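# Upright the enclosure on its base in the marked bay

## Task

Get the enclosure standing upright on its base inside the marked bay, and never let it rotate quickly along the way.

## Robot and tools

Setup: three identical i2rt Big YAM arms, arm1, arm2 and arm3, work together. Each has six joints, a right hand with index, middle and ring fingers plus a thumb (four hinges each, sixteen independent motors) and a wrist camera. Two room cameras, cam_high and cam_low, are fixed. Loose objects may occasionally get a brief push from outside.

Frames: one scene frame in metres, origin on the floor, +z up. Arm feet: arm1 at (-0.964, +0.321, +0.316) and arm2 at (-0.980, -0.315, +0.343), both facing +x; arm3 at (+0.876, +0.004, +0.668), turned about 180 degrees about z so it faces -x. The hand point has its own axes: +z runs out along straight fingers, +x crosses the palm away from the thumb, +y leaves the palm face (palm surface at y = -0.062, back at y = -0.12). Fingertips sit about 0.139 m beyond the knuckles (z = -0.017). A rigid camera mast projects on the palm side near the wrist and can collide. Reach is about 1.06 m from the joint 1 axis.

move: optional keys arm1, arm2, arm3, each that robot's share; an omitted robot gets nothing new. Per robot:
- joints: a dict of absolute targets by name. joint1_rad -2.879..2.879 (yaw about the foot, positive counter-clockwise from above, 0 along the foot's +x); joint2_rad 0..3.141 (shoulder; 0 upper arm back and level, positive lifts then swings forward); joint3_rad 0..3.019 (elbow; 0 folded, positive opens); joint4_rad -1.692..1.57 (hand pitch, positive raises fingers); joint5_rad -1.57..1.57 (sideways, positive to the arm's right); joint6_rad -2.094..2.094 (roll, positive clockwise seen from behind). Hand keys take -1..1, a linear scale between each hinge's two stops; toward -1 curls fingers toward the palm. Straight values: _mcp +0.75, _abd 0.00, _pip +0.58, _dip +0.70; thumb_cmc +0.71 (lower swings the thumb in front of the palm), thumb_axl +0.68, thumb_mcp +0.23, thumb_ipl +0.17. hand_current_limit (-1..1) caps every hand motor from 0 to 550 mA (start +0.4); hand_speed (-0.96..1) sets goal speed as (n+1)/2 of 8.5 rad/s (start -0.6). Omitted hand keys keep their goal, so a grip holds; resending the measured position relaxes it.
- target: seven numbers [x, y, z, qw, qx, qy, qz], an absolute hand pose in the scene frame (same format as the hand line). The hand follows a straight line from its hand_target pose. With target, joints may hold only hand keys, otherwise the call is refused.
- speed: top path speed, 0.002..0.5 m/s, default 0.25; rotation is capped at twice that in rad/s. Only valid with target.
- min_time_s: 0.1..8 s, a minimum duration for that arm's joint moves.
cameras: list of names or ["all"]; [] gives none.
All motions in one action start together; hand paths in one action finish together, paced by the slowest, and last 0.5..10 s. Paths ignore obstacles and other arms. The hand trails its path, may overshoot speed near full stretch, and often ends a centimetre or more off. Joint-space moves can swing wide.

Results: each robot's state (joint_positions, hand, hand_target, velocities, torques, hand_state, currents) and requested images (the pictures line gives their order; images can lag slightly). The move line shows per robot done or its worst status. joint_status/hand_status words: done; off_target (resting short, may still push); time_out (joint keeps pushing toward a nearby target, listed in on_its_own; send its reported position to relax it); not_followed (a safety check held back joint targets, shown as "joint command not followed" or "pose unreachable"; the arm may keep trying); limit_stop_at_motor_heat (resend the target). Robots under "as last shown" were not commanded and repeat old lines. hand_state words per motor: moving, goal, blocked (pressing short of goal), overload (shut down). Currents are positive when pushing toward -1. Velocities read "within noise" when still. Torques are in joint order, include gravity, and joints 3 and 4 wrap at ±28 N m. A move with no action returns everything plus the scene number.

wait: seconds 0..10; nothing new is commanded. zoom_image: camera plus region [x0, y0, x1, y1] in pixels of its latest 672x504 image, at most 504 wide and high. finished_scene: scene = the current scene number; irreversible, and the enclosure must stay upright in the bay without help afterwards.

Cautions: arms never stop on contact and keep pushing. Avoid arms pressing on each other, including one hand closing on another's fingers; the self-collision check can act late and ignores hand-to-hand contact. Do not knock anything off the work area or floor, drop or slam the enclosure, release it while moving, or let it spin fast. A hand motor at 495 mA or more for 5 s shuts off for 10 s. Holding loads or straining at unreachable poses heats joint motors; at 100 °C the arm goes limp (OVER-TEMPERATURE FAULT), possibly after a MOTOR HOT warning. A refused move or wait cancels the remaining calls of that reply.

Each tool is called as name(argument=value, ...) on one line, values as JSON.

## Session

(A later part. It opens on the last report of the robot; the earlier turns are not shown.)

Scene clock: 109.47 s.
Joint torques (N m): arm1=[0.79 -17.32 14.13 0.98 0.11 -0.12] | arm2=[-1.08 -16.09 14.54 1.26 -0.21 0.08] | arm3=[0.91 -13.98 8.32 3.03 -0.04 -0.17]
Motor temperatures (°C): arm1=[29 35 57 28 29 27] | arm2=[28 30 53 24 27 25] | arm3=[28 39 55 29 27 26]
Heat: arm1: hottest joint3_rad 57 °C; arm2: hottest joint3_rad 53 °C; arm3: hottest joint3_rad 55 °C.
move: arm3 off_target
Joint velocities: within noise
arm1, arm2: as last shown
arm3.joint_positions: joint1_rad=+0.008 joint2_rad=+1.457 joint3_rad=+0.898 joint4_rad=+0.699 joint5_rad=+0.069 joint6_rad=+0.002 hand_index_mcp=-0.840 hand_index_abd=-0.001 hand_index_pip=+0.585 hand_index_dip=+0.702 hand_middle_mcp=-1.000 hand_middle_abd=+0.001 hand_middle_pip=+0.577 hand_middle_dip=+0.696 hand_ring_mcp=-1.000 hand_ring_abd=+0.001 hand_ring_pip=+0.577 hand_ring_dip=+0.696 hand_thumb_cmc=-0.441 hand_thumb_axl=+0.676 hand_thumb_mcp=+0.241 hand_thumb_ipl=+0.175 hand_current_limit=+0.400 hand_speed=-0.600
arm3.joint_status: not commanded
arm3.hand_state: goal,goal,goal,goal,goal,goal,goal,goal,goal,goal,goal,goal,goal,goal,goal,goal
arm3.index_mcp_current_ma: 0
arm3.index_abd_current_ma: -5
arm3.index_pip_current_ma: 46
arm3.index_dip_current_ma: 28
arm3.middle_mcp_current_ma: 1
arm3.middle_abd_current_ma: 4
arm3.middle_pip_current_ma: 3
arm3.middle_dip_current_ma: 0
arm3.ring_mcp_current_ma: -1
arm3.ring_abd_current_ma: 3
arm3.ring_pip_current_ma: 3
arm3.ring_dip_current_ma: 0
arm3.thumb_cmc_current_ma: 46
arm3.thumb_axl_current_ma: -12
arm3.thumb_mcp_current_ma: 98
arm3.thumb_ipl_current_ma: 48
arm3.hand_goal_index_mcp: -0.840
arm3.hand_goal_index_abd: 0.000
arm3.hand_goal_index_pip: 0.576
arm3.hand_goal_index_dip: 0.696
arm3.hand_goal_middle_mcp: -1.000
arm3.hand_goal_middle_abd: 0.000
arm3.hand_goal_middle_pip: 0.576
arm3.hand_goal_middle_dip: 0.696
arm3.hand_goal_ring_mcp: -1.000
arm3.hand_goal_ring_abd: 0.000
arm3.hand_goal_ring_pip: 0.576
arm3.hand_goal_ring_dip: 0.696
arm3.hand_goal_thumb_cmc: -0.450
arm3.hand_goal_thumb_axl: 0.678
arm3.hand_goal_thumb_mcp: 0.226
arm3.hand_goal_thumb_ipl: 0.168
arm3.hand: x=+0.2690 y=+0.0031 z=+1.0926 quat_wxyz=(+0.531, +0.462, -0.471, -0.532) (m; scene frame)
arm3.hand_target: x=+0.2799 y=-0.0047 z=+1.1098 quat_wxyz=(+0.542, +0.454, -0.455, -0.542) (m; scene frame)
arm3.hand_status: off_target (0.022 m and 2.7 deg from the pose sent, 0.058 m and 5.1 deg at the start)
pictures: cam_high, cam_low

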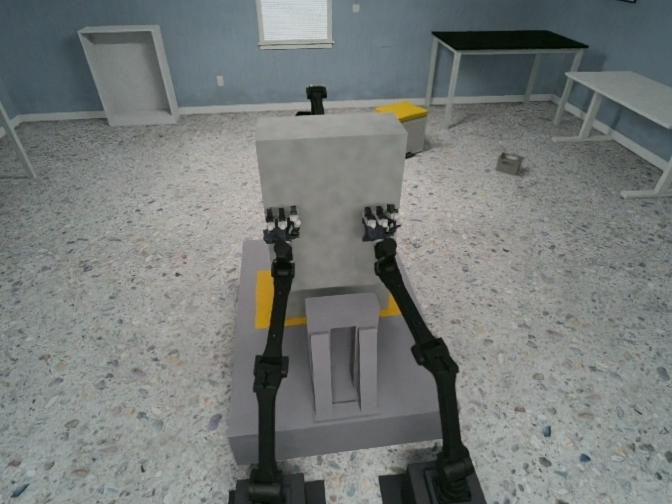

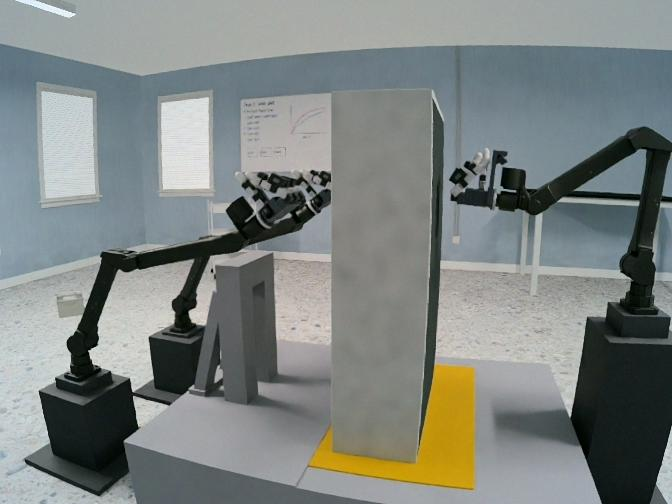

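move(arm1={"target": [-0.30, 0.185, 1.07, 0.6409, 0.2988, 0.2988, 0.6409], "speed": 0.1}, arm2={"target": [-0.30, -0.21, 1.07, 0.6409, 0.2988, 0.2988, 0.6409], "speed": 0.1}, arm3={"target": [0.36, -0.005, 1.11, 0.5417, 0.4545, -0.4545, -0.5417], "speed": 0.08}, cameras=["cam_low", "cam_high"])

zoom_image(camera="cam_high", region=[230, 220, 440, 380])

Scene clock: 117.37 s.
Joint torques (N m): arm1=[-0.38 -15.97 8.88 1.77 -0.08 -0.01] | arm2=[1.08 -15.91 10.47 2.48 0.06 -0.09] | arm3=[1.03 -10.4 8.47 2.4 0.02 -0.15]
Motor temperatures (°C): arm1=[29 36 57 28 29 27] | arm2=[28 31 53 24 27 25] | arm3=[28 38 54 29 27 26]
Heat: arm1: hottest joint3_rad 57 °C; arm2: hottest joint3_rad 53 °C; arm3: hottest joint3_rad 54 °C.
move: arm1 done; arm2 off_target; arm3 off_target
Joint velocities: within noise
arm1.joint_positions: joint1_rad=-0.177 joint2_rad=+1.772 joint3_rad=+1.878 joint4_rad=+0.586 joint5_rad=-0.142 joint6_rad=+0.108 hand_index_mcp=-0.843 hand_index_abd=-0.003 hand_index_pip=+0.582 hand_index_dip=+0.701 hand_middle_mcp=-1.000 hand_middle_abd=+0.002 hand_middle_pip=+0.576 hand_middle_dip=+0.696 hand_ring_mcp=-1.000 hand_ring_abd=+0.002 hand_ring_pip=+0.576 hand_ring_dip=+0.696 hand_thumb_cmc=-0.441 hand_thumb_axl=+0.675 hand_thumb_mcp=+0.246 hand_thumb_ipl=+0.177 hand_current_limit=+0.400 hand_speed=-0.600
arm1.joint_status: not commanded
arm1.hand_state: goal,goal,goal,goal,goal,goal,goal,goal,goal,goal,goal,goal,goal,goal,goal,goal
arm1.index_mcp_current_ma: -1
arm1.index_abd_current_ma: -1
arm1.index_pip_current_ma: 4
arm1.index_dip_current_ma: 3
arm1.middle_mcp_current_ma: 0
arm1.middle_abd_current_ma: 0
arm1.middle_pip_current_ma: 0
arm1.middle_dip_current_ma: 0
arm1.ring_mcp_current_ma: 0
arm1.ring_abd_current_ma: 1
arm1.ring_pip_current_ma: 0
arm1.ring_dip_current_ma: 0
arm1.thumb_cmc_current_ma: 7
arm1.thumb_axl_current_ma: -2
arm1.thumb_mcp_current_ma: 34
arm1.thumb_ipl_current_ma: 12
arm1.hand_goal_index_mcp: -0.840
arm1.hand_goal_index_abd: 0.000
arm1.hand_goal_index_pip: 0.576
arm1.hand_goal_index_dip: 0.696
arm1.hand_goal_middle_mcp: -1.000
arm1.hand_goal_middle_abd: 0.000
arm1.hand_goal_middle_pip: 0.576
arm1.hand_goal_middle_dip: 0.696
arm1.hand_goal_ring_mcp: -1.000
arm1.hand_goal_ring_abd: 0.000
arm1.hand_goal_ring_pip: 0.576
arm1.hand_goal_ring_dip: 0.696
arm1.hand_goal_thumb_cmc: -0.450
arm1.hand_goal_thumb_axl: 0.678
arm1.hand_goal_thumb_mcp: 0.226
arm1.hand_goal_thumb_ipl: 0.168
arm1.hand: x=-0.2932 y=+0.1889 z=+1.0674 quat_wxyz=(+0.640, +0.302, +0.304, +0.638) (m; scene frame)
arm1.hand_target: x=-0.2997 y=+0.1849 z=+1.0700 quat_wxyz=(+0.641, +0.299, +0.299, +0.641) (m; scene frame)
arm1.hand_status: done (0.008 m and 0.8 deg from the pose sent, 0.100 m and 1.4 deg at the start)
arm2.joint_positions: joint1_rad=+0.206 joint2_rad=+1.812 joint3_rad=+1.851 joint4_rad=+0.641 joint5_rad=+0.157 joint6_rad=-0.120 hand_index_mcp=-0.844 hand_index_abd=-0.001 hand_index_pip=+0.582 hand_index_dip=+0.701 hand_middle_mcp=-1.000 hand_middle_abd=+0.001 hand_middle_pip=+0.576 hand_middle_dip=+0.696 hand_ring_mcp=-1.000 hand_ring_abd=+0.001 hand_ring_pip=+0.576 hand_ring_dip=+0.696 hand_thumb_cmc=-0.443 hand_thumb_axl=+0.675 hand_thumb_mcp=+0.248 hand_thumb_ipl=+0.177 hand_current_limit=+0.400 hand_speed=-0.600
arm2.joint_status: not commanded
arm2.hand_state: goal,goal,goal,goal,goal,goal,goal,goal,goal,goal,goal,goal,goal,goal,blocked,goal
arm2.index_mcp_current_ma: -16
arm2.index_abd_current_ma: -4
arm2.index_pip_current_ma: 24
arm2.index_dip_current_ma: 18
arm2.middle_mcp_current_ma: -1
arm2.middle_abd_current_ma: 4
arm2.middle_pip_current_ma: 0
arm2.middle_dip_current_ma: 0
arm2.ring_mcp_current_ma: -1
arm2.ring_abd_current_ma: 4
arm2.ring_pip_current_ma: 0
arm2.ring_dip_current_ma: 0
arm2.thumb_cmc_current_ma: 30
arm2.thumb_axl_current_ma: -13
arm2.thumb_mcp_current_ma: 124
arm2.thumb_ipl_current_ma: 52
arm2.hand_goal_index_mcp: -0.840
arm2.hand_goal_index_abd: 0.000
arm2.hand_goal_index_pip: 0.576
arm2.hand_goal_index_dip: 0.696
arm2.hand_goal_middle_mcp: -1.000
arm2.hand_goal_middle_abd: 0.000
arm2.hand_goal_middle_pip: 0.576
arm2.hand_goal_middle_dip: 0.696
arm2.hand_goal_ring_mcp: -1.000
arm2.hand_goal_ring_abd: 0.000
arm2.hand_goal_ring_pip: 0.576
arm2.hand_goal_ring_dip: 0.696
arm2.hand_goal_thumb_cmc: -0.450
arm2.hand_goal_thumb_axl: 0.678
arm2.hand_goal_thumb_mcp: 0.226
arm2.hand_goal_thumb_ipl: 0.168
arm2.hand: x=-0.2846 y=-0.2147 z=+1.0547 quat_wxyz=(+0.637, +0.310, +0.311, +0.634) (m; scene frame)
arm2.hand_target: x=-0.2998 y=-0.2103 z=+1.0701 quat_wxyz=(+0.641, +0.299, +0.299, +0.641) (m; scene frame)
arm2.hand_status: off_target (0.022 m and 2.1 deg from the pose sent, 0.086 m and 1.8 deg at the start)
arm3.joint_positions: joint1_rad=+0.024 joint2_rad=+1.231 joint3_rad=+0.696 joint4_rad=+0.700 joint5_rad=+0.083 joint6_rad=-0.001 hand_index_mcp=-0.840 hand_index_abd=-0.001 hand_index_pip=+0.585 hand_index_dip=+0.702 hand_middle_mcp=-1.000 hand_middle_abd=+0.001 hand_middle_pip=+0.577 hand_middle_dip=+0.696 hand_ring_mcp=-1.000 hand_ring_abd=+0.001 hand_ring_pip=+0.577 hand_ring_dip=+0.696 hand_thumb_cmc=-0.441 hand_thumb_axl=+0.676 hand_thumb_mcp=+0.241 hand_thumb_ipl=+0.175 hand_current_limit=+0.400 hand_speed=-0.600
arm3.joint_status: not commanded
arm3.hand_state: goal,goal,goal,goal,goal,goal,goal,goal,goal,goal,goal,goal,goal,goal,goal,goal
arm3.index_mcp_current_ma: 1
arm3.index_abd_current_ma: -5
arm3.index_pip_current_ma: 45
arm3.index_dip_current_ma: 28
arm3.middle_mcp_current_ma: 1
arm3.middle_abd_current_ma: 4
arm3.middle_pip_current_ma: 3
arm3.middle_dip_current_ma: 0
arm3.ring_mcp_current_ma: -1
arm3.ring_abd_current_ma: 3
arm3.ring_pip_current_ma: 3
arm3.ring_dip_current_ma: 0
arm3.thumb_cmc_current_ma: 46
arm3.thumb_axl_current_ma: -12
arm3.thumb_mcp_current_ma: 97
arm3.thumb_ipl_current_ma: 48
arm3.hand_goal_index_mcp: -0.840
arm3.hand_goal_index_abd: 0.000
arm3.hand_goal_index_pip: 0.576
arm3.hand_goal_index_dip: 0.696
arm3.hand_goal_middle_mcp: -1.000
arm3.hand_goal_middle_abd: 0.000
arm3.hand_goal_middle_pip: 0.576
arm3.hand_goal_middle_dip: 0.696
arm3.hand_goal_ring_mcp: -1.000
arm3.hand_goal_ring_abd: 0.000
arm3.hand_goal_ring_pip: 0.576
arm3.hand_goal_ring_dip: 0.696
arm3.hand_goal_thumb_cmc: -0.450
arm3.hand_goal_thumb_axl: 0.678
arm3.hand_goal_thumb_mcp: 0.226
arm3.hand_goal_thumb_ipl: 0.168
arm3.hand: x=+0.3538 y=+0.0021 z=+1.1022 quat_wxyz=(+0.537, +0.456, -0.465, -0.537) (m; scene frame)
arm3.hand_target: x=+0.3599 y=-0.0048 z=+1.1098 quat_wxyz=(+0.542, +0.455, -0.455, -0.542) (m; scene frame)
arm3.hand_status: off_target (0.012 m and 1.4 deg from the pose sent, 0.093 m and 2.7 deg at the start)
pictures: cam_high, cam_low

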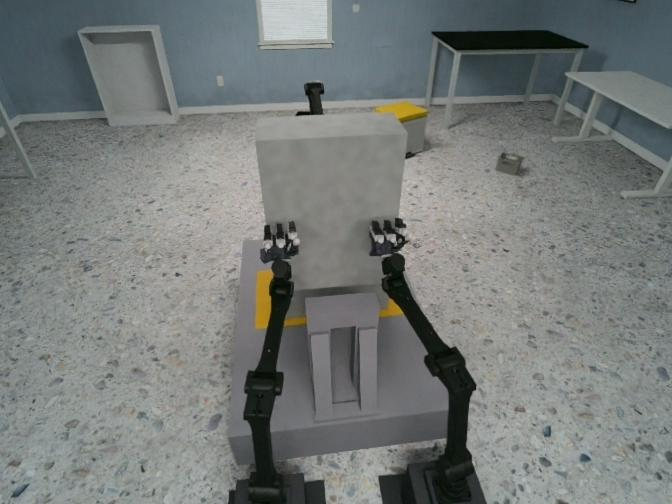

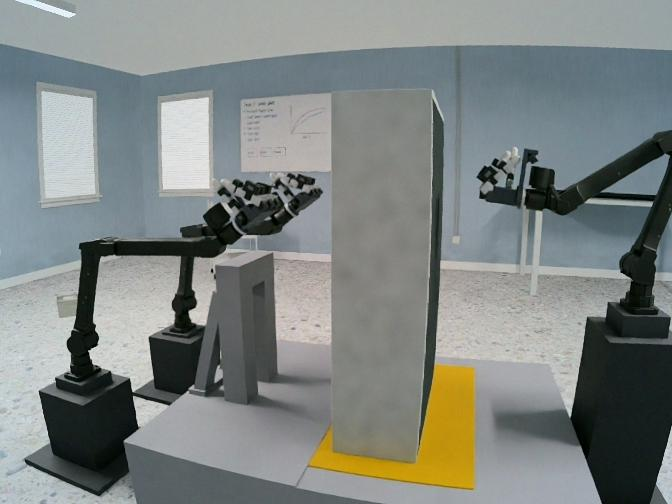

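Scaled by 2.400.

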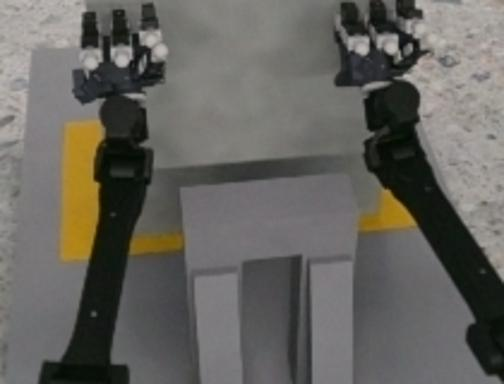

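finished_scene(scene=3)

The scene is finished: the task was done.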